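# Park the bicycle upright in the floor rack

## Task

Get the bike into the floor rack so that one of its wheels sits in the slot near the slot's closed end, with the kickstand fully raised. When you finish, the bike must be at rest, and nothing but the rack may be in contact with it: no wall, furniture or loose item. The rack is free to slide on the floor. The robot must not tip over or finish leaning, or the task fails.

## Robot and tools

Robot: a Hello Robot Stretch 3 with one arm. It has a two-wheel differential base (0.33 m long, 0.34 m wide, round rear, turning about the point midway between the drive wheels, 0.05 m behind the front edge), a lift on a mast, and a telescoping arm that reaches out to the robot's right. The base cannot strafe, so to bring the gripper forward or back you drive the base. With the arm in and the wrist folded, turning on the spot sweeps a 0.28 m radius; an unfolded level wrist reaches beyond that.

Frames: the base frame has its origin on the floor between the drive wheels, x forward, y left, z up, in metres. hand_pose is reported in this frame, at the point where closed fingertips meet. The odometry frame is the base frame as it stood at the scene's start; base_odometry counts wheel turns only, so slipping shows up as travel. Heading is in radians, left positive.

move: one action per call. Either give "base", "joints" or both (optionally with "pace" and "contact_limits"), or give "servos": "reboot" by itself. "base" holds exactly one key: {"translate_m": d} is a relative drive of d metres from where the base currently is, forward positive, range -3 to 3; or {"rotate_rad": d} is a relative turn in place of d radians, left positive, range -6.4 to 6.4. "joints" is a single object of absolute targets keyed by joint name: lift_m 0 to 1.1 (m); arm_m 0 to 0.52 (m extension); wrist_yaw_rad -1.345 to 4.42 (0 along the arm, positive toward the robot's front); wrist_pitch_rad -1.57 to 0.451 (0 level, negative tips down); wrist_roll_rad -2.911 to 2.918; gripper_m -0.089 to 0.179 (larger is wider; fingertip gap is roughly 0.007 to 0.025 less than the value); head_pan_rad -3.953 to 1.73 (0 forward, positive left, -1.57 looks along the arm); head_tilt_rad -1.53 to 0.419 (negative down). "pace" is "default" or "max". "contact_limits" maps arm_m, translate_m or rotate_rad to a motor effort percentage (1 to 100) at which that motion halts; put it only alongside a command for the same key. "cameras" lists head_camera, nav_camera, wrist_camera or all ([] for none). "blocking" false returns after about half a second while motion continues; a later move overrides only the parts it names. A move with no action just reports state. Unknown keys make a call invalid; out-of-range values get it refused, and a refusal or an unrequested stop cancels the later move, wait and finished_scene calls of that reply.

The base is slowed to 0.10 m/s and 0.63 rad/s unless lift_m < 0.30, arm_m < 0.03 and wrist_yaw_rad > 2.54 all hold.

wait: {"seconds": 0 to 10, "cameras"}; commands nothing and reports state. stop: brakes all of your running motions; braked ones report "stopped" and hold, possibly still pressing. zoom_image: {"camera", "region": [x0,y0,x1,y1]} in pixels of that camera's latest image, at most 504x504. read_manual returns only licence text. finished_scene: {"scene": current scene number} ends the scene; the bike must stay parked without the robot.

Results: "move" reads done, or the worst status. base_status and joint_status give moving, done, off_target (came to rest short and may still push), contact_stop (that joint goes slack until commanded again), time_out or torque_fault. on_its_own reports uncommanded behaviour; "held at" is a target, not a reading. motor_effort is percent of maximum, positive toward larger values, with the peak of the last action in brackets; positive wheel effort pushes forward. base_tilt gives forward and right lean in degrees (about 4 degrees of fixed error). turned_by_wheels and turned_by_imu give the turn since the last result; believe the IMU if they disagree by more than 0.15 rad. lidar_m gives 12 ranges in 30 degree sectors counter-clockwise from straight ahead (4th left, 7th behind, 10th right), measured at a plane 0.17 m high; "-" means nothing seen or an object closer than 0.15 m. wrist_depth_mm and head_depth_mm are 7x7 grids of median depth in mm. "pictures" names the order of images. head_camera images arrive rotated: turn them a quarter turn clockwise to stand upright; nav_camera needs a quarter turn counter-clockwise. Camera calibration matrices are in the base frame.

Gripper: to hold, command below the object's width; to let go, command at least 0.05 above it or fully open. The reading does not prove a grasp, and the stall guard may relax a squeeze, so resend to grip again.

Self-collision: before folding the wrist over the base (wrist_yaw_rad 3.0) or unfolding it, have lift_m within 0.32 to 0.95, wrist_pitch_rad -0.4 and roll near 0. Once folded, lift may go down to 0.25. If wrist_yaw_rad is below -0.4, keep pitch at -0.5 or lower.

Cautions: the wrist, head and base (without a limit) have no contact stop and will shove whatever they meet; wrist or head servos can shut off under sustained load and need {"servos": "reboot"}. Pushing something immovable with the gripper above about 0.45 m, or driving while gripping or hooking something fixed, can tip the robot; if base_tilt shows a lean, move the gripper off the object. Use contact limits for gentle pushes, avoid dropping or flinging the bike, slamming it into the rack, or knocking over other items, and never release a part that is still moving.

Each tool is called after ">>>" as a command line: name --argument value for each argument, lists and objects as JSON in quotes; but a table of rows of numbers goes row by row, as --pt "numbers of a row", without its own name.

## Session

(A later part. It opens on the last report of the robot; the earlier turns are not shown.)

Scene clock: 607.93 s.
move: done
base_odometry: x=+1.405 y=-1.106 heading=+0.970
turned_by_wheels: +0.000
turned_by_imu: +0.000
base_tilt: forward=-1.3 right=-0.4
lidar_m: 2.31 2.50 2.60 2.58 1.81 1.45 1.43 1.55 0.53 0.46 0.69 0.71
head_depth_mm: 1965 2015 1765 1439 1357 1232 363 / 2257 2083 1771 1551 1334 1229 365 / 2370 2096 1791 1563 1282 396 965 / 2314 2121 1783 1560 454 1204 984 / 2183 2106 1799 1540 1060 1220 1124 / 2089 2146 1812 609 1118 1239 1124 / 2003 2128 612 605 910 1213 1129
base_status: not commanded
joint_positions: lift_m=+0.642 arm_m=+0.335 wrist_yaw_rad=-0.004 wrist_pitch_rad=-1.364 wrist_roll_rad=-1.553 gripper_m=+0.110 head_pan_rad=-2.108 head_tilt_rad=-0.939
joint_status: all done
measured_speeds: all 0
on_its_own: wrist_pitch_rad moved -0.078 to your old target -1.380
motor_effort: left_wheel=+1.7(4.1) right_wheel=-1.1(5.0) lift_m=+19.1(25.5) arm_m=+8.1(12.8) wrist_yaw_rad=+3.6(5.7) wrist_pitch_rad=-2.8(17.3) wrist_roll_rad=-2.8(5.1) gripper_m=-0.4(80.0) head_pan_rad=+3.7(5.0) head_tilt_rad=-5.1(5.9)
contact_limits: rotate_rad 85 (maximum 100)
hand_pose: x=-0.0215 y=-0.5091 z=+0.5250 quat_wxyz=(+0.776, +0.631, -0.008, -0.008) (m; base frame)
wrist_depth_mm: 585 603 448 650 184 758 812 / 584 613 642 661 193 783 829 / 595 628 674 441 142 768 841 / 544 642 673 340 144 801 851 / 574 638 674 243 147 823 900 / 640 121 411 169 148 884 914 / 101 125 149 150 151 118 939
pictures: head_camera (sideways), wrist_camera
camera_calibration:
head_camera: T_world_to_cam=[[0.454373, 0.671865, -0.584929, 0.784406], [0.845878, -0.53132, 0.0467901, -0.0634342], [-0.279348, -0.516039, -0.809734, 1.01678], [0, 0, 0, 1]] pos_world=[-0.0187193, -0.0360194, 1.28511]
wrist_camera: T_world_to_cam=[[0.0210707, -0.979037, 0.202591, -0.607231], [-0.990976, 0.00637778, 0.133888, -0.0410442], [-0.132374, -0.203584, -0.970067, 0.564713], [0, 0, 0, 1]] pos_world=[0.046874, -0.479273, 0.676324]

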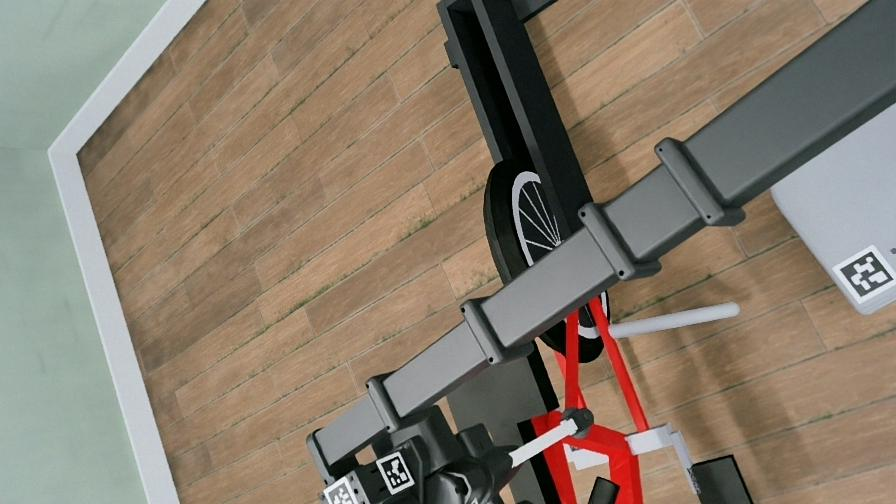

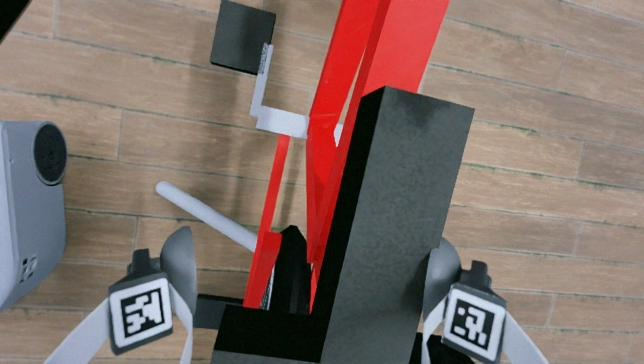

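>>> move --joints '{"lift_m":0.8}' --cameras '[]'

>>> move --joints '{"arm_m":0.05, "gripper_m":-0.05, "wrist_pitch_rad":-1.5, "head_pan_rad":-1.4, "head_tilt_rad":-0.7}' --cameras '["head_camera","nav_camera"]'

Scene clock: 613.23 s.
move: done
base_odometry: x=+1.405 y=-1.106 heading=+0.970
turned_by_wheels: +0.000
turned_by_imu: +0.000
base_tilt: forward=-1.4 right=-0.5
lidar_m: 2.31 2.51 2.60 2.58 1.82 1.45 1.43 1.55 0.53 0.46 0.69 0.71
head_depth_mm: 1961 2021 1760 1454 1365 - - / 2227 2078 1775 1544 1353 - 979 / 2384 2098 1781 1562 285 1197 981 / 2284 2105 1796 315 317 1240 979 / 2190 2132 1724 335 1118 1224 1122 / 2105 2125 376 884 1117 1243 1128 / 2008 442 501 1559 924 1209 1132
base_status: not commanded
joint_positions: lift_m=+0.800 arm_m=+0.335 wrist_yaw_rad=-0.002 wrist_pitch_rad=-1.375 wrist_roll_rad=-1.555 gripper_m=+0.110 head_pan_rad=-2.108 head_tilt_rad=-0.939
joint_status: all done
measured_speeds: all 0
motor_effort: left_wheel=+2.0(2.5) right_wheel=-1.2(1.3) lift_m=+33.8(38.6) arm_m=-6.2(6.2) wrist_yaw_rad=+2.3(4.0) wrist_pitch_rad=-1.0(2.9) wrist_roll_rad=-1.8(2.8) gripper_m=-0.2(1.1) head_pan_rad=+4.0(4.6) head_tilt_rad=-5.7(5.7)
contact_limits: rotate_rad 85 (maximum 100)
hand_pose: x=-0.0214 y=-0.5064 z=+0.6827 quat_wxyz=(+0.773, +0.635, -0.006, -0.006) (m; base frame)
wrist_depth_mm: 716 742 185 826 880 918 - / 743 740 610 571 894 928 1000 / 621 770 813 355 911 972 - / 608 783 831 305 918 963 - / 624 825 826 307 930 - - / 808 122 301 314 145 - - / 803 830 311 322 972 118 -
pictures: none
No camera images: "cameras" was empty.

Scene clock: 616.57 s.
move: done
base_odometry: x=+1.405 y=-1.106 heading=+0.970
turned_by_wheels: +0.000
turned_by_imu: +0.000
base_tilt: forward=-1.3 right=-0.5
lidar_m: 2.31 2.51 2.60 2.58 1.81 1.45 1.43 1.55 0.53 0.46 0.69 0.71
head_depth_mm: 1842 2074 2264 1910 1589 288 291 / 1875 2119 2323 1926 1600 302 301 / 1917 2168 2361 1942 1591 978 370 / 1969 2212 2411 1935 1605 1095 388 / 2015 2257 2476 1968 919 1314 1176 / 2059 2348 2482 1868 1637 1294 1202 / 2115 2380 2505 1959 1638 1189 1200
base_status: not commanded
joint_positions: lift_m=+0.800 arm_m=+0.050 wrist_yaw_rad=+0.000 wrist_pitch_rad=-1.493 wrist_roll_rad=-1.557 gripper_m=-0.049 head_pan_rad=-1.408 head_tilt_rad=-0.704
joint_status: all done
measured_speeds: all 0
motor_effort: left_wheel=+2.1(2.5) right_wheel=-1.2(1.4) lift_m=+32.6(34.3) arm_m=-14.8(22.7) wrist_yaw_rad=-0.6(3.4) wrist_pitch_rad=-1.2(3.1) wrist_roll_rad=-1.1(2.1) gripper_m=-15.1(90.9) head_pan_rad=+3.7(7.6) head_tilt_rad=+2.1(3.5)
contact_limits: rotate_rad 85 (maximum 100)
hand_pose: x=-0.0214 y=-0.1908 z=+0.6814 quat_wxyz=(+0.734, +0.679, -0.005, -0.005) (m; base frame)
wrist_depth_mm: 774 787 796 810 830 847 542 / 796 819 804 845 852 856 931 / 805 676 684 843 869 700 357 / 799 660 688 866 876 898 408 / 820 693 686 904 918 702 352 / 873 853 765 127 867 566 335 / 871 896 120 904 115 981 346
pictures: head_camera (sideways), nav_camera (sideways)
camera_calibration:
head_camera: T_world_to_cam=[[-0.0599282, 0.650765, -0.75691, 1.01165], [0.987346, 0.150174, 0.0509411, -0.0697162], [0.146819, -0.74428, -0.65153, 0.808444], [0, 0, 0, 1]] pos_world=[0.0107657, -0.0461679, 1.29601]
nav_camera: T_world_to_cam=[[0.109676, -0.642096, 0.758738, -0.944441], [-0.97809, -0.205611, -0.0326188, 0.100987], [0.17695, -0.738537, -0.650578, 0.80171], [0, 0, 0, 1]] pos_world=[0.0604946, 0.00643497, 1.24145]

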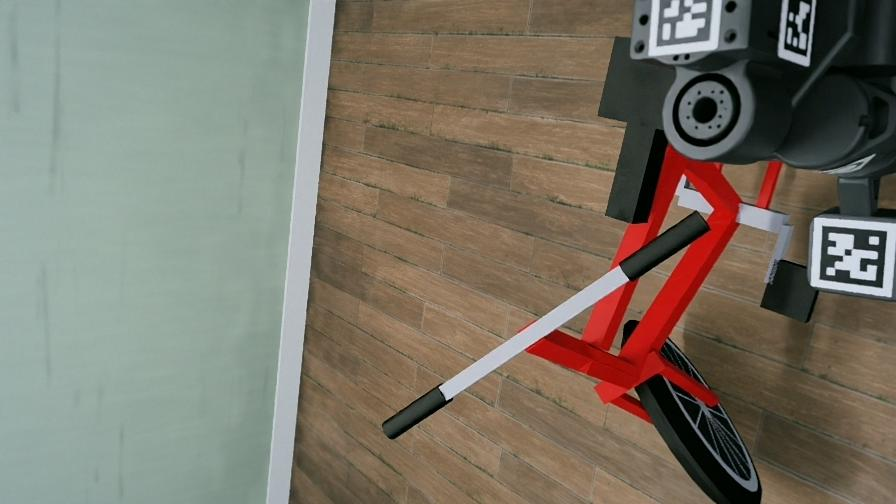

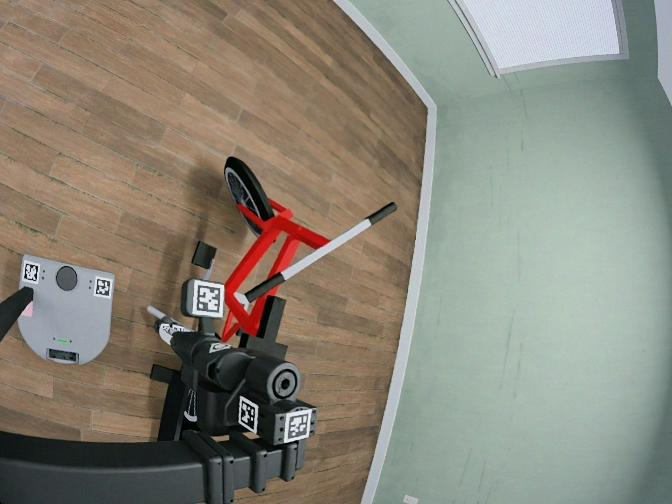

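>>> move --base '{"translate_m": 0.57}' --cameras '[]'

>>> move --joints '{"arm_m":0.25, "wrist_pitch_rad":-1.54, "head_pan_rad":-1.57, "head_tilt_rad":-0.8}' --cameras '["head_camera","wrist_camera","nav_camera"]'

Scene clock: 642.80 s.
move: done
base_odometry: x=+1.727 y=-0.636 heading=+0.970
turned_by_wheels: +0.000
turned_by_imu: +0.003
base_tilt: forward=-1.3 right=-0.4
lidar_m: 1.75 1.90 2.53 2.50 2.49 2.01 1.99 0.81 0.61 0.49 2.22 1.77
head_depth_mm: 1905 2115 2309 1909 1590 288 291 / 1945 2190 2339 1914 1584 301 301 / 1989 2232 2388 1940 1595 1360 370 / 2034 2307 2456 1945 1611 1366 387 / 2085 2338 2476 1948 1615 1378 1194 / 2144 2438 2507 1957 1617 1382 1198 / 2193 2486 2516 1967 1630 1384 1204
base_status: done
joint_positions: lift_m=+0.800 arm_m=+0.050 wrist_yaw_rad=+0.000 wrist_pitch_rad=-1.493 wrist_roll_rad=-1.557 gripper_m=-0.049 head_pan_rad=-1.408 head_tilt_rad=-0.704
joint_status: not commanded
measured_speeds: all 0
motor_effort: left_wheel=+1.1(7.0) right_wheel=+1.3(5.3) lift_m=+30.4(33.0) arm_m=-12.3(15.1) wrist_yaw_rad=+1.2(2.0) wrist_pitch_rad=-1.4(1.5) wrist_roll_rad=-1.2(1.4) gripper_m=-15.2(15.7) head_pan_rad=+4.0(4.9) head_tilt_rad=+2.0(2.7)
hand_pose: x=-0.0214 y=-0.1908 z=+0.6814 quat_wxyz=(+0.734, +0.679, -0.005, -0.005) (m; base frame)
wrist_depth_mm: 764 766 821 823 818 855 869 / 797 803 819 801 821 859 890 / 802 671 674 857 880 872 903 / 799 676 676 887 893 912 951 / 808 691 698 890 888 917 955 / 894 893 749 128 929 947 955 / 873 895 121 906 727 970 536
pictures: none
No camera images: "cameras" was empty.

Scene clock: 645.50 s.
move: done
base_odometry: x=+1.727 y=-0.636 heading=+0.970
turned_by_wheels: +0.000
turned_by_imu: +0.000
base_tilt: forward=-1.4 right=-0.5
lidar_m: 1.75 1.90 2.53 2.50 2.49 2.01 1.99 0.80 0.61 0.49 2.21 1.77
head_depth_mm: 1976 2231 2134 363 317 1247 1149 / 1989 2261 452 448 1108 1282 1154 / 2020 2282 438 453 1401 1241 1156 / 2028 2327 2169 1694 1449 1311 1163 / 2047 2329 2153 1784 1454 1314 1160 / 2067 2389 2190 1790 1524 1321 1168 / 2070 2381 2205 1805 1531 1323 1172
base_status: not commanded
joint_positions: lift_m=+0.800 arm_m=+0.250 wrist_yaw_rad=+0.000 wrist_pitch_rad=-1.532 wrist_roll_rad=-1.557 gripper_m=-0.049 head_pan_rad=-1.562 head_tilt_rad=-0.790
joint_status: all done
measured_speeds: all 0
motor_effort: left_wheel=+0.9(1.5) right_wheel=+1.4(1.5) lift_m=+29.9(31.4) arm_m=+15.2(25.7) wrist_yaw_rad=+0.4(1.7) wrist_pitch_rad=-1.4(2.8) wrist_roll_rad=-1.2(1.3) gripper_m=-15.5(16.0) head_pan_rad=-3.2(5.4) head_tilt_rad=-4.4(6.0)
hand_pose: x=-0.0214 y=-0.3809 z=+0.6817 quat_wxyz=(+0.720, +0.694, -0.005, -0.005) (m; base frame)
wrist_depth_mm: 783 781 812 811 814 815 845 / 805 806 839 824 842 850 851 / 799 675 846 863 831 849 896 / 685 670 845 839 884 897 899 / 696 705 868 876 629 882 936 / 840 894 883 128 905 930 940 / 897 903 120 127 549 935 -
pictures: head_camera (sideways), nav_camera (sideways), wrist_camera
camera_calibration:
head_camera: T_world_to_cam=[[0.0401043, 0.714513, -0.698472, 0.934878], [0.998735, -0.0074342, 0.0497396, -0.0682158], [0.030347, -0.699583, -0.713907, 0.890286], [0, 0, 0, 1]] pos_world=[0.00361942, -0.0456606, 1.29196]
nav_camera: T_world_to_cam=[[0.0103862, -0.713738, 0.700335, -0.86772], [-0.998084, -0.050127, -0.0362844, 0.105877], [0.0610033, -0.698616, -0.712891, 0.883466], [0, 0, 0, 1]] pos_world=[0.0607924, 0.00318626, 1.24135]
wrist_camera: T_world_to_cam=[[0.0292433, -0.998923, 0.0360348, -0.407351], [-0.990875, -0.0242247, 0.132588, -0.0734951], [-0.131573, -0.0395834, -0.990516, 0.819308], [0, 0, 0, 1]] pos_world=[0.0468864, -0.376261, 0.835961]

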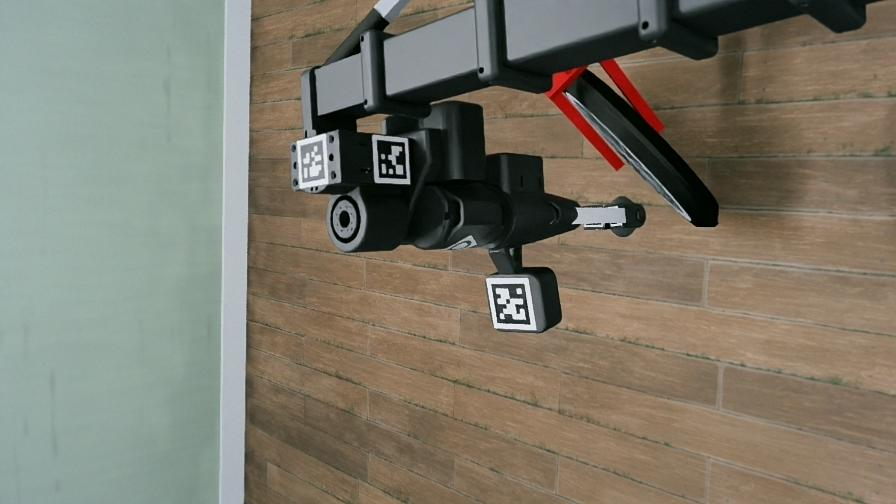

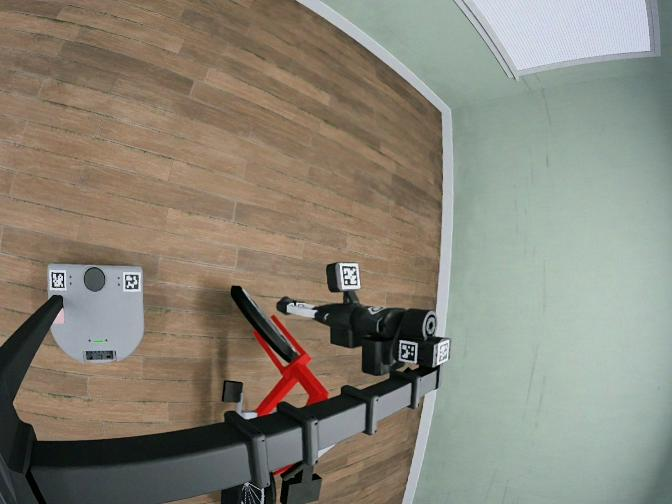

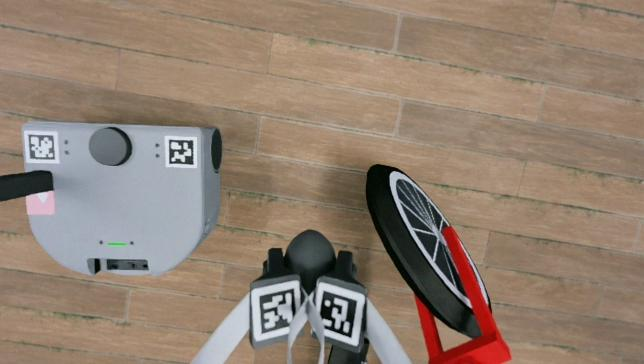

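>>> move --joints '{"lift_m":0.20}' --cameras '["wrist_camera"]'

>>> move --joints '{"arm_m":0.40, "head_pan_rad":-1.8}' --contact_limits '{"arm_m":45}' --cameras '["head_camera","wrist_camera"]'

Scene clock: 657.10 s.
move: done
base_odometry: x=+1.727 y=-0.636 heading=+0.970
turned_by_wheels: +0.000
turned_by_imu: +0.000
base_tilt: forward=-1.3 right=-0.5
lidar_m: 1.75 1.90 2.53 2.51 2.49 2.02 1.99 0.81 0.61 0.50 2.22 1.78
head_depth_mm: 1964 2248 2110 1738 1038 1299 1140 / 1982 2264 2134 1750 1128 1277 1134 / 2028 2289 2120 1757 1488 889 1114 / 2009 2309 2133 1781 1509 1304 1118 / 2041 2315 2159 1770 1507 1313 1167 / 2058 2357 2177 1789 1510 1316 1172 / 2087 2390 2180 1796 1525 1326 1165
base_status: not commanded
joint_positions: lift_m=+0.200 arm_m=+0.250 wrist_yaw_rad=+0.000 wrist_pitch_rad=-1.532 wrist_roll_rad=-1.557 gripper_m=-0.049 head_pan_rad=-1.562 head_tilt_rad=-0.790
joint_status: all done
measured_speeds: all 0
motor_effort: left_wheel=+0.9(1.6) right_wheel=+1.3(1.5) lift_m=+18.1(29.4) arm_m=+7.7(13.1) wrist_yaw_rad=+0.0(2.1) wrist_pitch_rad=-1.5(1.8) wrist_roll_rad=-0.8(1.6) gripper_m=-15.5(15.9) head_pan_rad=-3.3(4.2) head_tilt_rad=-4.7(5.1)
hand_pose: x=-0.0214 y=-0.3809 z=+0.0817 quat_wxyz=(+0.720, +0.694, -0.005, -0.005) (m; base frame)
wrist_depth_mm: 222 222 226 227 231 232 236 / 225 225 231 230 236 237 238 / 230 231 232 235 240 243 244 / 236 236 240 241 244 246 250 / 242 240 246 245 250 253 255 / 245 248 245 128 253 259 258 / 248 251 120 128 259 262 267
pictures: wrist_camera
camera_calibration:
wrist_camera: T_world_to_cam=[[0.029243, -0.998927, 0.0359201, -0.385692], [-0.990875, -0.0242397, 0.132586, 0.0060529], [-0.131573, -0.0394695, -0.99052, 0.225046], [0, 0, 0, 1]] pos_world=[0.0468864, -0.376249, 0.235965]

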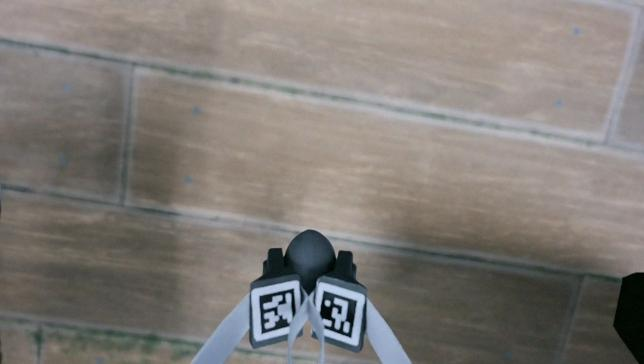

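Scene clock: 659.47 s.
move: done
base_odometry: x=+1.727 y=-0.636 heading=+0.971
turned_by_wheels: +0.001
turned_by_imu: +0.001
base_tilt: forward=-1.3 right=-0.5
lidar_m: 1.75 1.90 2.53 2.50 2.49 2.02 1.99 0.82 0.63 0.55 2.22 1.77
head_depth_mm: 2130 2425 2129 1007 1399 1270 1145 / 2087 2390 2115 1699 1433 1298 1148 / 2065 2360 2078 1749 1151 1303 800 / 2020 2332 2138 1776 1500 1042 1157 / 2012 2277 2169 1776 1520 1236 1165 / 1995 2246 2158 1803 1511 1324 1166 / 1960 2208 2186 1791 1527 1317 1165
base_status: not commanded
joint_positions: lift_m=+0.200 arm_m=+0.400 wrist_yaw_rad=-0.003 wrist_pitch_rad=-1.556 wrist_roll_rad=-1.562 gripper_m=-0.049 head_pan_rad=-1.792 head_tilt_rad=-0.790
joint_status: all done
measured_speeds: all 0
motor_effort: left_wheel=+9.2(10.6) right_wheel=-15.5(18.7) lift_m=+19.2(20.1) arm_m=+18.5(28.1) wrist_yaw_rad=+2.8(5.6) wrist_pitch_rad=+2.9(6.2) wrist_roll_rad=+0.3(1.5) gripper_m=-15.1(15.8) head_pan_rad=-3.1(6.3) head_tilt_rad=-4.0(5.4)
contact_limits: arm_m 45 (drawing in: default 34, maximum 55; extending or still: default 43, maximum 70)
hand_pose: x=-0.0213 y=-0.5248 z=+0.0821 quat_wxyz=(+0.712, +0.702, -0.004, -0.004) (m; base frame)
wrist_depth_mm: 226 227 227 229 228 230 230 / 229 232 230 233 233 234 235 / 232 236 236 236 237 240 238 / 239 240 241 242 243 244 245 / 245 247 245 244 250 249 250 / 249 251 251 128 254 255 257 / 255 258 122 127 126 96 261
pictures: head_camera (sideways), wrist_camera
camera_calibration:
head_camera: T_world_to_cam=[[0.201945, 0.686864, -0.698166, 0.933492], [0.970756, -0.234862, 0.0497326, -0.0680361], [-0.129813, -0.687792, -0.714207, 0.891653], [0, 0, 0, 1]] pos_world=[-0.00671999, -0.0438897, 1.29194]
wrist_camera: T_world_to_cam=[[0.0312182, -0.999438, 0.012182, -0.527758], [-0.990812, -0.0293395, 0.132027, -0.0000643643], [-0.131596, -0.0161917, -0.991171, 0.23204], [0, 0, 0, 1]] pos_world=[0.0469473, -0.523706, 0.236429]

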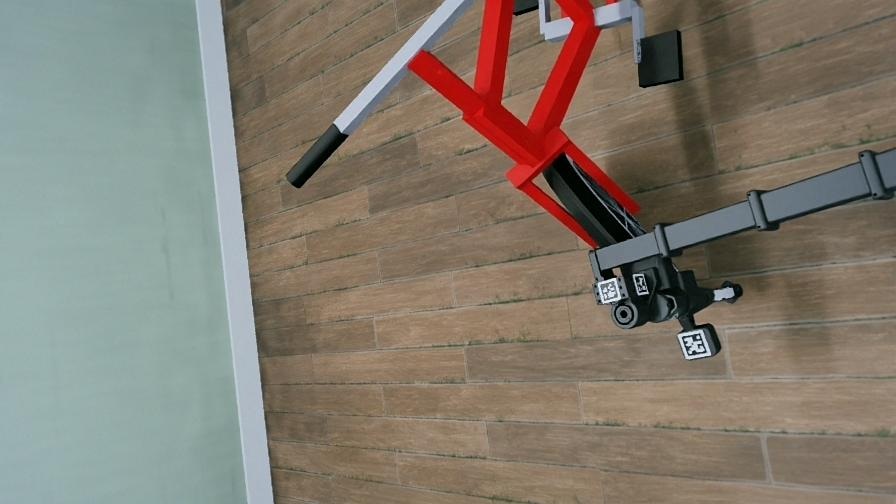

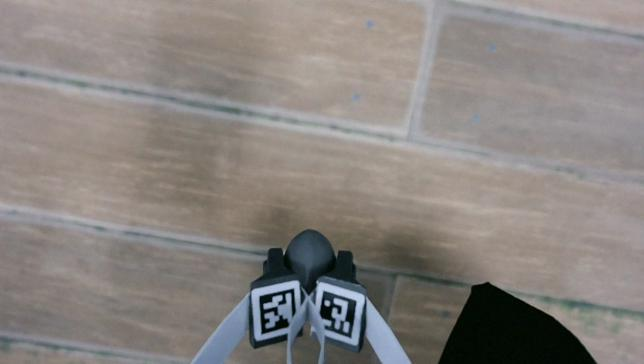

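>>> move --joints '{"arm_m":0.45}' --contact_limits '{"arm_m":55}' --cameras '["head_camera","wrist_camera"]'

Scene clock: 665.77 s.
move: done
base_odometry: x=+1.727 y=-0.636 heading=+0.971
turned_by_wheels: +0.000
turned_by_imu: +0.030
base_tilt: forward=-1.3 right=-0.5
lidar_m: 1.75 1.93 2.52 2.51 2.45 2.01 2.00 0.82 0.65 0.61 2.16 1.76
head_depth_mm: 2109 2386 2096 998 1424 1272 1147 / 2062 2347 2047 1752 1430 1292 1152 / 2039 2361 2137 1759 1168 1301 820 / 2024 2319 2141 1782 1223 1238 1160 / 2011 2304 2162 1789 1512 1264 1164 / 1983 2290 2175 1786 1512 1317 1174 / 1955 2223 2183 1798 1524 1330 1174
base_status: not commanded
joint_positions: lift_m=+0.200 arm_m=+0.450 wrist_yaw_rad=-0.011 wrist_pitch_rad=-1.541 wrist_roll_rad=-1.553 gripper_m=-0.049 head_pan_rad=-1.794 head_tilt_rad=-0.791
joint_status: all done
measured_speeds: translate_m=+0.000 rotate_rad=-0.001 lift_m=+0.000 arm_m=+0.000 wrist_yaw_rad=+0.000 wrist_pitch_rad=+0.000 wrist_roll_rad=+0.000 head_pan_rad=+0.000 head_tilt_rad=+0.000
on_its_own: wrist_yaw_rad is at rest, and its effort (+9.7) is outside its rest range (-9 to +9)
motor_effort: left_wheel=+5.1(9.4) right_wheel=-10.9(18.0) lift_m=+16.7(22.7) arm_m=+9.3(28.3) wrist_yaw_rad=+9.7(11.0) wrist_pitch_rad=+0.2(3.0) wrist_roll_rad=-2.4(3.6) gripper_m=-15.2(15.5) head_pan_rad=-2.9(3.9) head_tilt_rad=-4.1(4.7)
contact_limits: arm_m 55 (drawing in: default 34, maximum 55; extending or still: default 43, maximum 70)
hand_pose: x=-0.0212 y=-0.5786 z=+0.0818 quat_wxyz=(+0.717, +0.697, -0.010, -0.010) (m; base frame)
wrist_depth_mm: 222 223 228 229 231 231 232 / 228 230 231 233 234 236 238 / 230 234 235 237 239 242 242 / 238 239 242 242 245 246 250 / 243 242 246 246 251 252 255 / 246 251 249 128 255 258 261 / 253 255 122 128 260 145 266
pictures: head_camera (sideways), wrist_camera
camera_calibration:
head_camera: T_world_to_cam=[[0.203315, 0.687067, -0.697569, 0.932706], [0.97032, -0.236656, 0.049719, -0.0680157], [-0.130924, -0.686974, -0.714791, 0.892419], [0, 0, 0, 1]] pos_world=[-0.00679747, -0.0438583, 1.2919]
wrist_camera: T_world_to_cam=[[0.0143975, -0.999538, 0.0267557, -0.583095], [-0.991159, -0.0107369, 0.132244, 0.00926318], [-0.131896, -0.0284231, -0.990856, 0.223761], [0, 0, 0, 1]] pos_world=[0.0470895, -0.576366, 0.236091]

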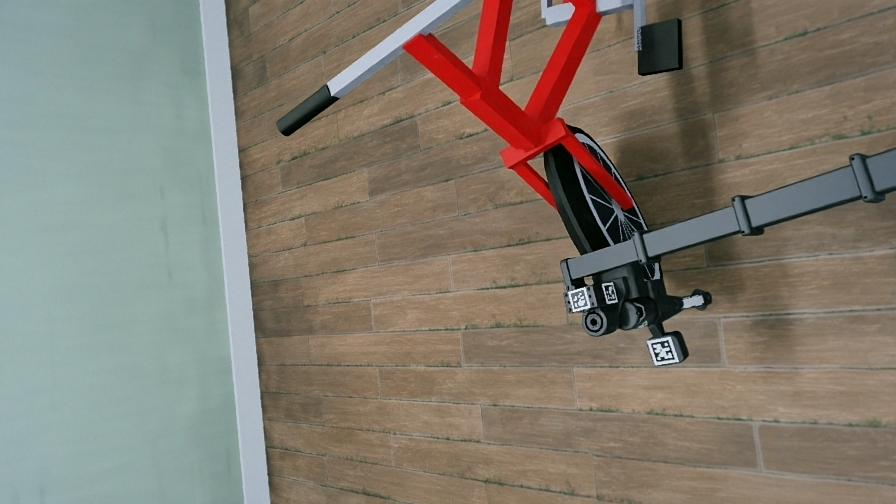

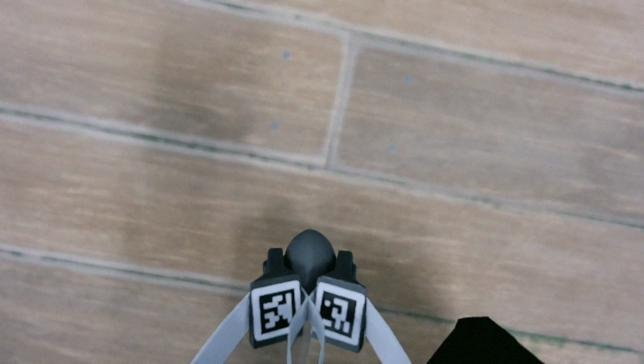

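>>> move --joints '{"arm_m":0.505}' --contact_limits '{"arm_m":55}' --cameras '["head_camera","nav_camera"]'

Scene clock: 669.07 s.
move: done
base_odometry: x=+1.727 y=-0.636 heading=+0.971
turned_by_wheels: +0.000
turned_by_imu: +0.023
base_tilt: forward=-1.3 right=-0.5
lidar_m: 1.75 1.94 2.51 2.50 2.40 2.01 2.00 0.83 0.67 0.66 2.12 1.75
head_depth_mm: 2062 2368 2095 997 1418 1247 1152 / 2065 2365 2123 1753 1304 1301 1148 / 2045 2348 2128 1760 1193 1307 802 / 2019 2311 2136 1777 1120 1263 1155 / 2006 2296 2165 1780 1104 1292 1166 / 1976 2255 2184 1791 1521 1312 1158 / 1979 2213 2171 1787 1527 1314 1172
base_status: not commanded
joint_positions: lift_m=+0.200 arm_m=+0.505 wrist_yaw_rad=-0.006 wrist_pitch_rad=-1.537 wrist_roll_rad=-1.555 gripper_m=-0.049 head_pan_rad=-1.794 head_tilt_rad=-0.791
joint_status: all done
measured_speeds: translate_m=+0.000 rotate_rad=-0.001 lift_m=+0.000 arm_m=+0.000 wrist_yaw_rad=+0.000 wrist_pitch_rad=+0.000 wrist_roll_rad=+0.000 head_pan_rad=+0.000 head_tilt_rad=+0.000
motor_effort: left_wheel=+9.4(10.8) right_wheel=-16.3(16.9) lift_m=+15.3(23.7) arm_m=+13.2(27.7) wrist_yaw_rad=+5.7(10.8) wrist_pitch_rad=-0.6(0.8) wrist_roll_rad=-1.8(2.6) gripper_m=-14.1(15.5) head_pan_rad=-2.5(3.3) head_tilt_rad=-3.8(4.6)
contact_limits: arm_m 55 (drawing in: default 34, maximum 55; extending or still: default 43, maximum 70)
hand_pose: x=-0.0213 y=-0.6345 z=+0.0818 quat_wxyz=(+0.718, +0.695, -0.007, -0.008) (m; base frame)
wrist_depth_mm: 222 223 225 228 229 232 234 / 228 229 232 235 236 237 240 / 233 234 236 237 239 243 247 / 237 239 240 243 244 248 249 / 241 241 244 249 248 253 256 / 248 248 250 128 254 258 263 / 251 250 122 127 260 264 266
pictures: head_camera (sideways), nav_camera (sideways)
camera_calibration:
head_camera: T_world_to_cam=[[0.203449, 0.687236, -0.697363, 0.932436], [0.970287, -0.236796, 0.0497144, -0.0680094], [-0.130967, -0.686756, -0.714992, 0.892682], [0, 0, 0, 1]] pos_world=[-0.0068025, -0.0438538, 1.29189]
nav_camera: T_world_to_cam=[[-0.154132, -0.698087, 0.699227, -0.865271], [-0.982884, 0.180605, -0.0363486, 0.105868], [-0.100909, -0.692861, -0.713975, 0.885864], [0, 0, 0, 1]] pos_world=[0.060082, -0.00937437, 1.24135]

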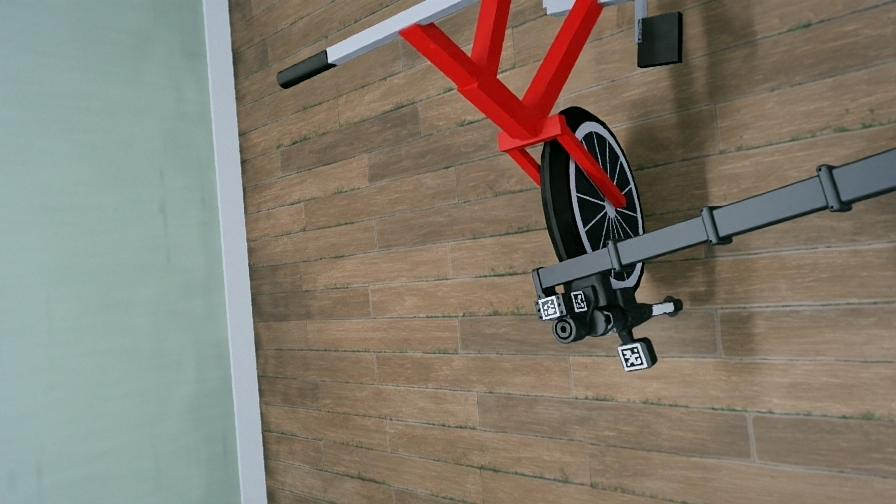

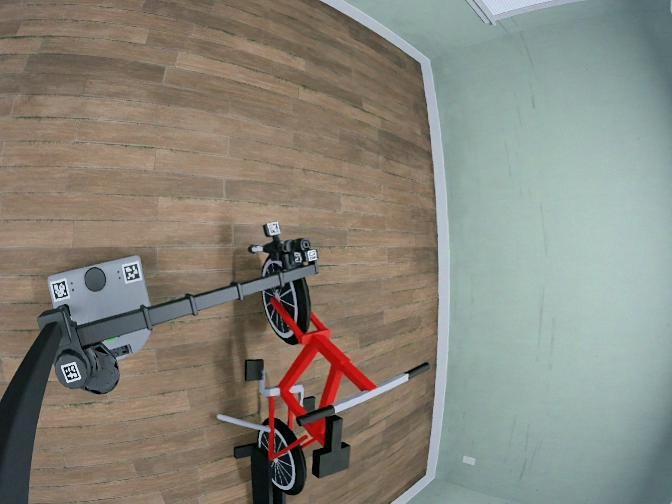

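>>> move --joints '{"arm_m":0.518, "wrist_pitch_rad":-1.2}' --contact_limits '{"arm_m":55}' --cameras '["head_camera","nav_camera"]'

Scene clock: 673.47 s.
move: done
base_odometry: x=+1.727 y=-0.636 heading=+0.970
turned_by_wheels: -0.001
turned_by_imu: -0.001
base_tilt: forward=-1.3 right=-0.4
lidar_m: 1.74 1.94 2.52 2.50 2.41 2.01 2.00 0.83 0.69 0.69 2.12 1.75
head_depth_mm: 2084 2393 2048 985 1419 1254 1144 / 2048 2342 2128 1741 1276 1297 1148 / 2036 2334 2134 1764 1196 1299 817 / 2039 2302 2153 1769 1157 1267 1151 / 2001 2286 2144 1781 1153 1306 1157 / 1986 2267 2174 1785 1520 1319 1163 / 1963 2253 2191 1781 1520 1323 1162
base_status: not commanded
joint_positions: lift_m=+0.200 arm_m=+0.518 wrist_yaw_rad=-0.003 wrist_pitch_rad=-1.211 wrist_roll_rad=-1.554 gripper_m=-0.049 head_pan_rad=-1.794 head_tilt_rad=-0.791
joint_status: all done
measured_speeds: all 0
motor_effort: left_wheel=-0.6(9.8) right_wheel=-1.2(16.5) lift_m=+18.3(24.5) arm_m=+16.1(19.9) wrist_yaw_rad=+3.8(5.7) wrist_pitch_rad=+2.2(4.3) wrist_roll_rad=-2.2(2.6) gripper_m=-14.9(15.5) head_pan_rad=-2.5(3.2) head_tilt_rad=-4.0(4.2)
contact_limits: arm_m 55 (drawing in: default 34, maximum 55; extending or still: default 43, maximum 70)
hand_pose: x=-0.0216 y=-0.7301 z=+0.0904 quat_wxyz=(+0.822, +0.570, -0.007, -0.006) (m; base frame)
wrist_depth_mm: 189 202 217 241 266 297 332 / 191 208 222 245 268 305 344 / 196 210 226 251 281 314 360 / 199 213 234 254 283 324 366 / 203 218 237 262 291 329 379 / 205 222 234 128 302 343 398 / 208 225 120 266 310 351 409
pictures: head_camera (sideways), nav_camera (sideways)
camera_calibration:
head_camera: T_world_to_cam=[[0.20345, 0.687236, -0.697363, 0.932436], [0.970286, -0.236797, 0.0497144, -0.0680094], [-0.130968, -0.686756, -0.714992, 0.892682], [0, 0, 0, 1]] pos_world=[-0.00680255, -0.0438538, 1.29189]
nav_camera: T_world_to_cam=[[-0.154133, -0.698087, 0.699227, -0.865271], [-0.982884, 0.180606, -0.0363486, 0.105868], [-0.10091, -0.692861, -0.713976, 0.885864], [0, 0, 0, 1]] pos_world=[0.060082, -0.00937443, 1.24135]

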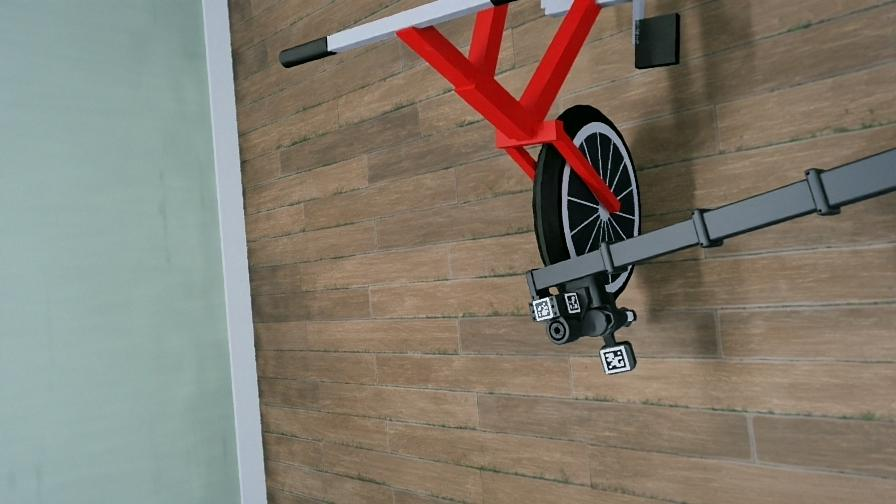

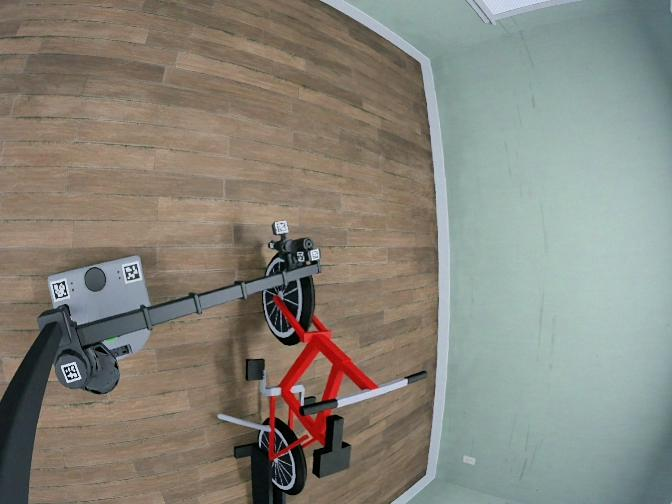

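>>> move --joints '{"wrist_pitch_rad":-1.0}' --cameras '["head_camera","wrist_camera"]'

Scene clock: 684.43 s.
move: done
base_odometry: x=+1.727 y=-0.636 heading=+0.970
turned_by_wheels: +0.000
turned_by_imu: +0.000
base_tilt: forward=-1.4 right=-0.5
lidar_m: 1.74 1.94 2.51 2.50 2.41 2.01 2.00 0.83 0.69 0.69 2.12 1.75
head_depth_mm: 2067 2377 2042 973 1425 1251 1147 / 2057 2347 2109 1746 1265 1297 1146 / 2029 2323 2138 1748 1169 1298 816 / 2039 2303 2142 1767 1166 1269 1160 / 2026 2286 2177 1786 1415 1319 1165 / 1981 2263 2158 1789 1531 1318 1169 / 1965 2250 2165 1791 1514 1328 1164
base_status: not commanded
joint_positions: lift_m=+0.200 arm_m=+0.518 wrist_yaw_rad=-0.002 wrist_pitch_rad=-1.014 wrist_roll_rad=-1.555 gripper_m=-0.049 head_pan_rad=-1.794 head_tilt_rad=-0.791
joint_status: all done
measured_speeds: all 0
motor_effort: left_wheel=-0.7(1.2) right_wheel=-1.3(1.4) lift_m=+19.5(19.9) arm_m=+11.0(12.7) wrist_yaw_rad=+2.1(3.6) wrist_pitch_rad=+2.5(3.6) wrist_roll_rad=-1.7(2.3) gripper_m=-14.5(15.4) head_pan_rad=-2.0(3.0) head_tilt_rad=-3.7(4.4)
contact_limits: arm_m 55 (drawing in: default 34, maximum 55; extending or still: default 43, maximum 70)
hand_pose: x=-0.0216 y=-0.7775 z=+0.1085 quat_wxyz=(+0.874, +0.486, -0.007, -0.005) (m; base frame)
wrist_depth_mm: 186 204 234 269 323 394 511 / 188 209 237 278 323 405 531 / 191 212 241 283 335 423 561 / 194 215 245 287 349 429 602 / 199 220 251 300 359 454 610 / 203 224 243 127 371 475 655 / 206 226 120 296 379 485 671
pictures: head_camera (sideways), wrist_camera
camera_calibration:
head_camera: T_world_to_cam=[[0.203449, 0.687236, -0.697363, 0.932436], [0.970287, -0.236796, 0.0497144, -0.0680094], [-0.130967, -0.686756, -0.714992, 0.892682], [0, 0, 0, 1]] pos_world=[-0.0068025, -0.0438538, 1.29189]
wrist_camera: T_world_to_cam=[[0.0258706, -0.850125, 0.525944, -0.720405], [-0.990815, 0.0480497, 0.126403, 0.0495054], [-0.13273, -0.524383, -0.841074, -0.157415], [0, 0, 0, 1]] pos_world=[0.0467942, -0.697359, 0.240237]

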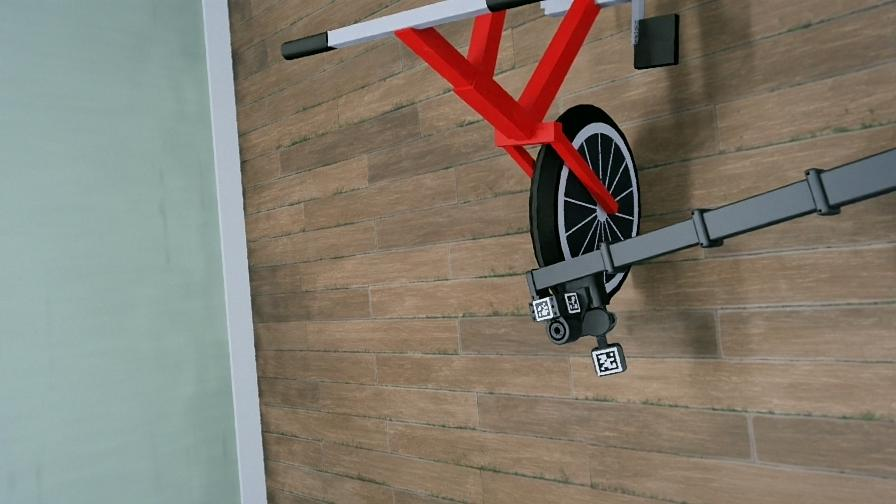

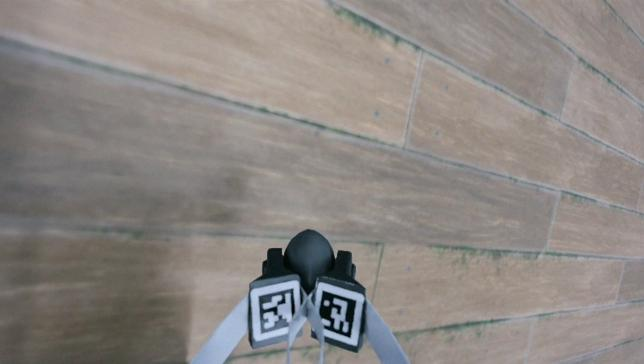

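>>> move --joints '{"wrist_pitch_rad":-1.5, "arm_m":0.2}' --cameras '[]'

>>> move --joints '{"lift_m":0.8, "arm_m":0.1}' --cameras '[]'

>>> move --base '{"translate_m": -0.35}' --joints '{"head_pan_rad":-1.9,"head_tilt_rad":-0.8,"gripper_m":0.11}' --cameras '["head_camera","nav_camera","wrist_camera"]'

Scene clock: 694.17 s.
move: done
base_odometry: x=+1.727 y=-0.636 heading=+0.970
turned_by_wheels: +0.000
turned_by_imu: +0.000
base_tilt: forward=-1.4 right=-0.5
lidar_m: 1.74 1.94 2.51 2.50 2.41 2.01 2.00 0.82 0.57 0.52 2.12 1.76
head_depth_mm: 2080 2360 2113 976 1423 1254 1147 / 2060 2356 2122 1740 1408 1299 1148 / 2043 2337 2077 1761 1135 1305 813 / 2025 2314 2161 1771 1503 1120 966 / 2015 2292 2155 1785 1517 1316 1144 / 2003 2244 2172 1781 1523 1317 1165 / 1975 2231 2202 1799 1533 1325 1169
base_status: not commanded
joint_positions: lift_m=+0.200 arm_m=+0.200 wrist_yaw_rad=+0.000 wrist_pitch_rad=-1.496 wrist_roll_rad=-1.557 gripper_m=-0.049 head_pan_rad=-1.794 head_tilt_rad=-0.791
joint_status: all done
measured_speeds: all 0
motor_effort: left_wheel=+0.0(1.2) right_wheel=-1.7(2.4) lift_m=+25.3(25.6) arm_m=-15.1(22.3) wrist_yaw_rad=+0.7(2.5) wrist_pitch_rad=-0.5(2.2) wrist_roll_rad=-1.0(1.9) gripper_m=-14.9(15.8) head_pan_rad=-2.5(3.4) head_tilt_rad=-4.0(4.4)
hand_pose: x=-0.0214 y=-0.3402 z=+0.0814 quat_wxyz=(+0.733, +0.680, -0.005, -0.005) (m; base frame)
wrist_depth_mm: 215 219 222 226 231 238 240 / 219 224 225 230 236 240 246 / 223 227 233 237 240 247 253 / 228 232 238 243 247 252 259 / 233 236 241 246 253 258 263 / 239 240 244 128 258 263 269 / 242 249 123 127 263 272 279
pictures: none
No camera images: "cameras" was empty.

Scene clock: 700.47 s.
move: done
base_odometry: x=+1.727 y=-0.636 heading=+0.970
turned_by_wheels: +0.000
turned_by_imu: +0.000
base_tilt: forward=-1.3 right=-0.5
lidar_m: 1.74 1.94 2.51 2.50 2.41 2.01 2.00 0.82 0.57 0.52 2.12 1.75
head_depth_mm: 2068 2379 2103 975 1257 - - / 2039 2350 2113 1757 301 310 1122 / 2045 2299 2072 1760 341 1257 1150 / 2019 2291 2143 1776 338 393 1139 / 2017 2300 2141 1778 348 413 1158 / 1983 2299 2162 1784 1516 427 1147 / 1962 2253 2167 1781 1518 1322 1169
base_status: not commanded
joint_positions: lift_m=+0.800 arm_m=+0.100 wrist_yaw_rad=+0.000 wrist_pitch_rad=-1.496 wrist_roll_rad=-1.557 gripper_m=-0.049 head_pan_rad=-1.794 head_tilt_rad=-0.791
joint_status: all done
measured_speeds: all 0
motor_effort: left_wheel=+0.3(0.8) right_wheel=-1.9(2.1) lift_m=+33.8(39.9) arm_m=-13.0(21.5) wrist_yaw_rad=+0.0(1.8) wrist_pitch_rad=-0.5(1.1) wrist_roll_rad=-1.3(1.4) gripper_m=-14.8(15.7) head_pan_rad=-2.4(3.5) head_tilt_rad=-4.0(4.5)
hand_pose: x=-0.0214 y=-0.2402 z=+0.6814 quat_wxyz=(+0.733, +0.680, -0.005, -0.005) (m; base frame)
wrist_depth_mm: 784 774 792 808 834 850 872 / 790 790 806 830 843 870 890 / 799 660 677 853 885 883 904 / 665 690 675 851 859 889 903 / 846 688 718 895 887 933 966 / 841 866 708 127 937 696 988 / 871 857 120 922 970 635 -
pictures: none
No camera images: "cameras" was empty.

Scene clock: 705.07 s.
move: done
base_odometry: x=+1.529 y=-0.925 heading=+0.970
turned_by_wheels: +0.000
turned_by_imu: -0.001
base_tilt: forward=-1.3 right=-0.5
lidar_m: 2.09 2.32 2.58 2.57 2.02 1.67 1.66 0.66 0.56 0.59 0.57 2.10
head_depth_mm: 2104 2413 2115 1741 1082 - - / 2085 2373 2112 1745 307 - 1117 / 2018 2328 2123 1774 317 1229 1158 / 1996 2264 2149 1759 344 425 1155 / 1957 2226 2171 1766 337 360 1137 / 1925 2186 2158 1739 974 424 1147 / 1884 2111 2181 1758 1518 995 1150
base_status: done
joint_positions: lift_m=+0.800 arm_m=+0.100 wrist_yaw_rad=+0.000 wrist_pitch_rad=-1.496 wrist_roll_rad=-1.557 gripper_m=+0.110 head_pan_rad=-1.892 head_tilt_rad=-0.791
joint_status: all done
measured_speeds: all 0
motor_effort: left_wheel=-1.6(7.9) right_wheel=-1.3(5.3) lift_m=+32.5(34.5) arm_m=-11.4(14.0) wrist_yaw_rad=+0.0(2.1) wrist_pitch_rad=-0.7(1.1) wrist_roll_rad=-1.2(1.3) gripper_m=+0.6(79.9) head_pan_rad=-3.2(4.9) head_tilt_rad=-3.7(4.6)
hand_pose: x=-0.0214 y=-0.2402 z=+0.6814 quat_wxyz=(+0.733, +0.680, -0.005, -0.005) (m; base frame)
wrist_depth_mm: 775 769 790 807 840 824 866 / 797 797 814 823 854 561 882 / 782 658 663 856 860 634 518 / 670 674 682 885 886 880 414 / 835 678 700 871 902 642 908 / 817 121 879 895 144 963 379 / 855 898 874 943 737 118 992
pictures: head_camera (sideways), nav_camera (sideways), wrist_camera
camera_calibration:
head_camera: T_world_to_cam=[[0.269657, 0.664056, -0.697363, 0.932032], [0.94249, -0.330515, 0.0497144, -0.0678398], [-0.197476, -0.670664, -0.714992, 0.893087], [0, 0, 0, 1]] pos_world=[-0.0110278, -0.0423825, 1.29189]
nav_camera: T_world_to_cam=[[-0.221637, -0.679676, 0.699227, -0.864859], [-0.96052, 0.275825, -0.0363486, 0.105732], [-0.168159, -0.679678, -0.713975, 0.886274], [0, 0, 0, 1]] pos_world=[0.058907, -0.0146066, 1.24135]
wrist_camera: T_world_to_cam=[[0.0294511, -0.996966, 0.0720466, -0.29083], [-0.990867, -0.0196305, 0.133403, -0.0694961], [-0.131584, -0.0753175, -0.98844, 0.814544], [0, 0, 0, 1]] pos_world=[0.0468847, -0.229962, 0.835352]

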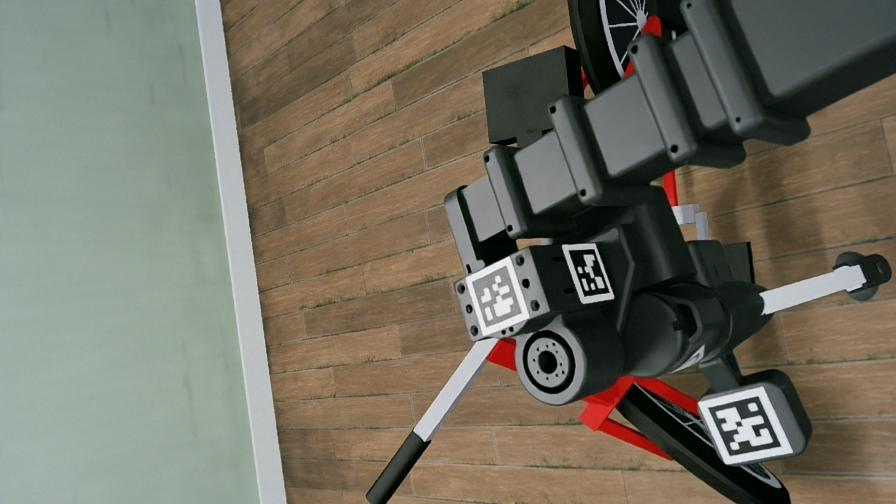

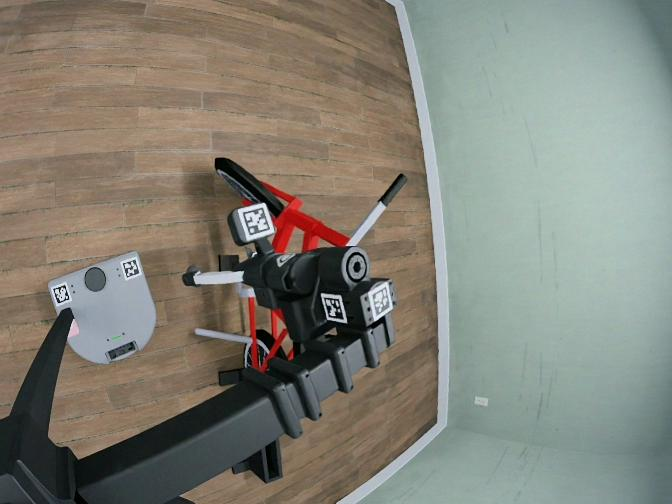

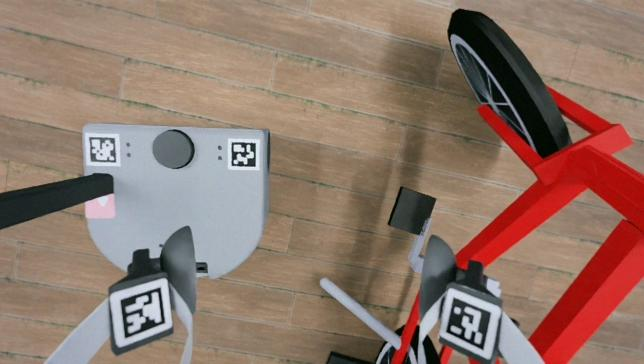

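>>> move --base '{"rotate_rad": -0.15}' --joints '{"arm_m":0.05, "gripper_m":-0.05}' --cameras '[]'

>>> move --base '{"translate_m": 0.43}' --cameras '[]'

>>> move --joints '{"arm_m":0.2, "wrist_pitch_rad":-1.54}' --cameras '["head_camera","wrist_camera"]'

Scene clock: 720.93 s.
move: done
base_odometry: x=+1.529 y=-0.925 heading=+0.821
turned_by_wheels: -0.150
turned_by_imu: -0.147
base_tilt: forward=-1.4 right=-0.5
lidar_m: 2.08 2.19 2.64 2.57 2.25 1.71 1.66 0.72 0.55 0.65 0.57 2.15
head_depth_mm: 2287 2533 2115 1755 1227 - - / 2200 2494 2119 1752 310 - 1121 / 2138 2421 2146 1765 309 320 1151 / 2079 2339 2155 1775 298 317 438 / 2020 2268 2149 1766 765 311 388 / 1946 2203 2163 1790 910 1298 378 / 1890 2106 2185 1803 1505 1036 1154
base_status: done
joint_positions: lift_m=+0.800 arm_m=+0.050 wrist_yaw_rad=+0.000 wrist_pitch_rad=-1.496 wrist_roll_rad=-1.557 gripper_m=-0.049 head_pan_rad=-1.892 head_tilt_rad=-0.791
joint_status: all done
measured_speeds: all 0
motor_effort: left_wheel=+3.9(7.4) right_wheel=-4.8(7.6) lift_m=+31.2(32.2) arm_m=-14.5(22.6) wrist_yaw_rad=+0.4(1.2) wrist_pitch_rad=-0.9(1.3) wrist_roll_rad=-0.9(1.3) gripper_m=-15.3(90.7) head_pan_rad=-3.4(4.5) head_tilt_rad=-3.6(4.5)
hand_pose: x=-0.0214 y=-0.1902 z=+0.6814 quat_wxyz=(+0.733, +0.680, -0.005, -0.005) (m; base frame)
wrist_depth_mm: 778 784 802 830 847 525 874 / 803 784 801 833 834 878 473 / 790 674 676 856 851 857 503 / 801 658 689 864 891 902 924 / 835 704 700 871 880 692 929 / 850 864 755 128 905 743 428 / 855 898 120 924 743 689 428
pictures: none
No camera images: "cameras" was empty.

Scene clock: 726.37 s.
move: done
base_odometry: x=+1.822 y=-0.610 heading=+0.821
turned_by_wheels: +0.000
turned_by_imu: +0.002
base_tilt: forward=-1.3 right=-0.5
lidar_m: 1.66 1.75 2.45 2.55 2.68 2.14 2.09 0.86 0.52 0.48 2.27 1.71
head_depth_mm: 2274 2543 2092 1616 1325 - - / 2229 2497 2118 1624 310 - 1112 / 2160 2427 2134 1774 309 320 1151 / 2081 2377 2144 1765 297 317 437 / 2004 2288 2170 1775 1488 311 387 / 1971 2204 2151 1789 1513 1295 377 / 1878 2158 2168 1815 1523 1329 1171
base_status: done
joint_positions: lift_m=+0.800 arm_m=+0.050 wrist_yaw_rad=+0.000 wrist_pitch_rad=-1.496 wrist_roll_rad=-1.557 gripper_m=-0.049 head_pan_rad=-1.892 head_tilt_rad=-0.791
joint_status: not commanded
measured_speeds: all 0
motor_effort: left_wheel=+2.3(8.4) right_wheel=+0.0(4.4) lift_m=+29.4(31.5) arm_m=-11.8(15.0) wrist_yaw_rad=+1.0(2.2) wrist_pitch_rad=-0.8(1.0) wrist_roll_rad=-0.8(1.5) gripper_m=-14.9(16.1) head_pan_rad=-3.5(4.2) head_tilt_rad=-3.3(4.5)
hand_pose: x=-0.0214 y=-0.1902 z=+0.6814 quat_wxyz=(+0.733, +0.680, -0.005, -0.005) (m; base frame)
wrist_depth_mm: 789 780 805 813 812 837 856 / 798 797 806 829 862 854 876 / 806 673 686 843 834 912 930 / 832 691 690 878 905 913 903 / 831 689 691 860 909 932 924 / 837 883 741 128 932 665 959 / 891 890 120 921 944 976 -
pictures: none
No camera images: "cameras" was empty.

Scene clock: 728.73 s.
move: done
base_odometry: x=+1.822 y=-0.610 heading=+0.821
turned_by_wheels: +0.000
turned_by_imu: +0.000
base_tilt: forward=-1.4 right=-0.5
lidar_m: 1.66 1.74 2.45 2.55 2.67 2.14 2.09 0.86 0.52 0.47 2.28 1.71
head_depth_mm: 2305 2567 2110 1618 1325 - - / 2256 2477 2135 1616 321 - 1113 / 2137 2427 2143 1701 318 1254 1153 / 2100 2351 2135 378 1246 1237 1158 / 2019 2262 2164 414 467 1264 1166 / 1968 2183 2158 407 467 1316 1166 / 1898 2118 2180 1785 1515 1301 1169
base_status: not commanded
joint_positions: lift_m=+0.800 arm_m=+0.200 wrist_yaw_rad=+0.000 wrist_pitch_rad=-1.532 wrist_roll_rad=-1.557 gripper_m=-0.049 head_pan_rad=-1.892 head_tilt_rad=-0.791
joint_status: all done
measured_speeds: all 0
motor_effort: left_wheel=+2.3(3.0) right_wheel=-0.1(0.3) lift_m=+28.4(30.0) arm_m=+15.4(20.7) wrist_yaw_rad=-1.1(1.8) wrist_pitch_rad=-1.5(2.9) wrist_roll_rad=-1.1(1.3) gripper_m=-15.1(15.8) head_pan_rad=-3.6(4.0) head_tilt_rad=-3.2(4.5)
hand_pose: x=-0.0214 y=-0.3309 z=+0.6817 quat_wxyz=(+0.720, +0.693, -0.005, -0.005) (m; base frame)
wrist_depth_mm: 795 805 812 822 835 857 834 / 802 833 813 821 827 854 866 / 832 673 809 851 851 857 862 / 684 677 700 858 859 874 884 / 870 708 697 911 719 927 901 / 870 875 715 128 910 929 912 / 902 890 120 747 935 964 974
pictures: head_camera (sideways), wrist_camera
camera_calibration:
head_camera: T_world_to_cam=[[0.26977, 0.66401, -0.697363, 0.932031], [0.942434, -0.330675, 0.0497144, -0.0678395], [-0.19759, -0.67063, -0.714992, 0.893088], [0, 0, 0, 1]] pos_world=[-0.011035, -0.0423795, 1.29189]
wrist_camera: T_world_to_cam=[[0.0294228, -0.998915, 0.036101, -0.357458], [-0.99087, -0.0243937, 0.132597, -0.0723455], [-0.131572, -0.0396727, -0.990512, 0.821254], [0, 0, 0, 1]] pos_world=[0.0468865, -0.326254, 0.83596]

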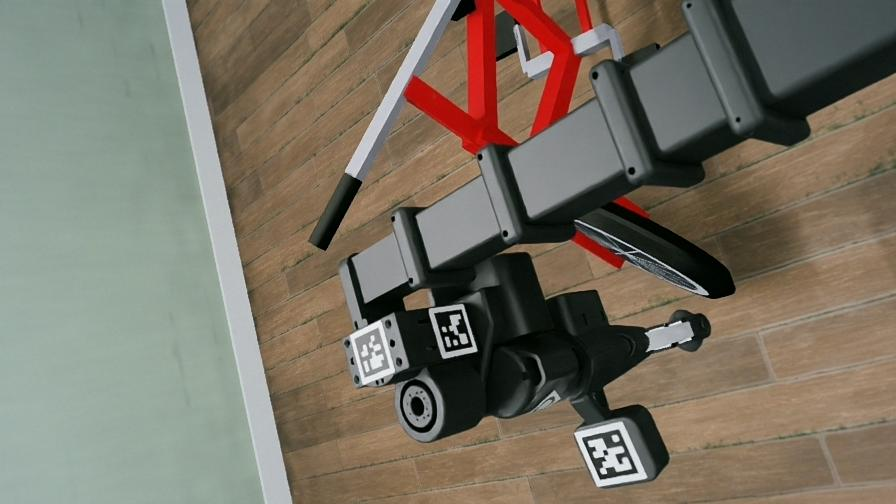

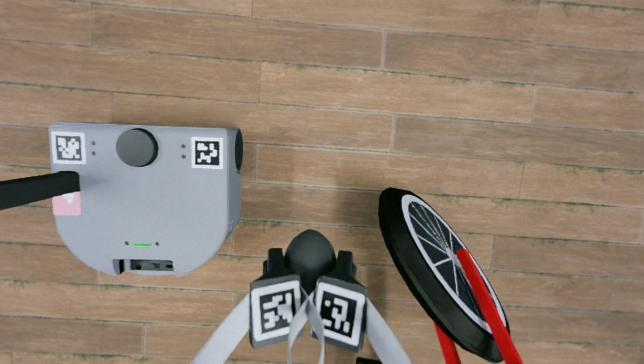

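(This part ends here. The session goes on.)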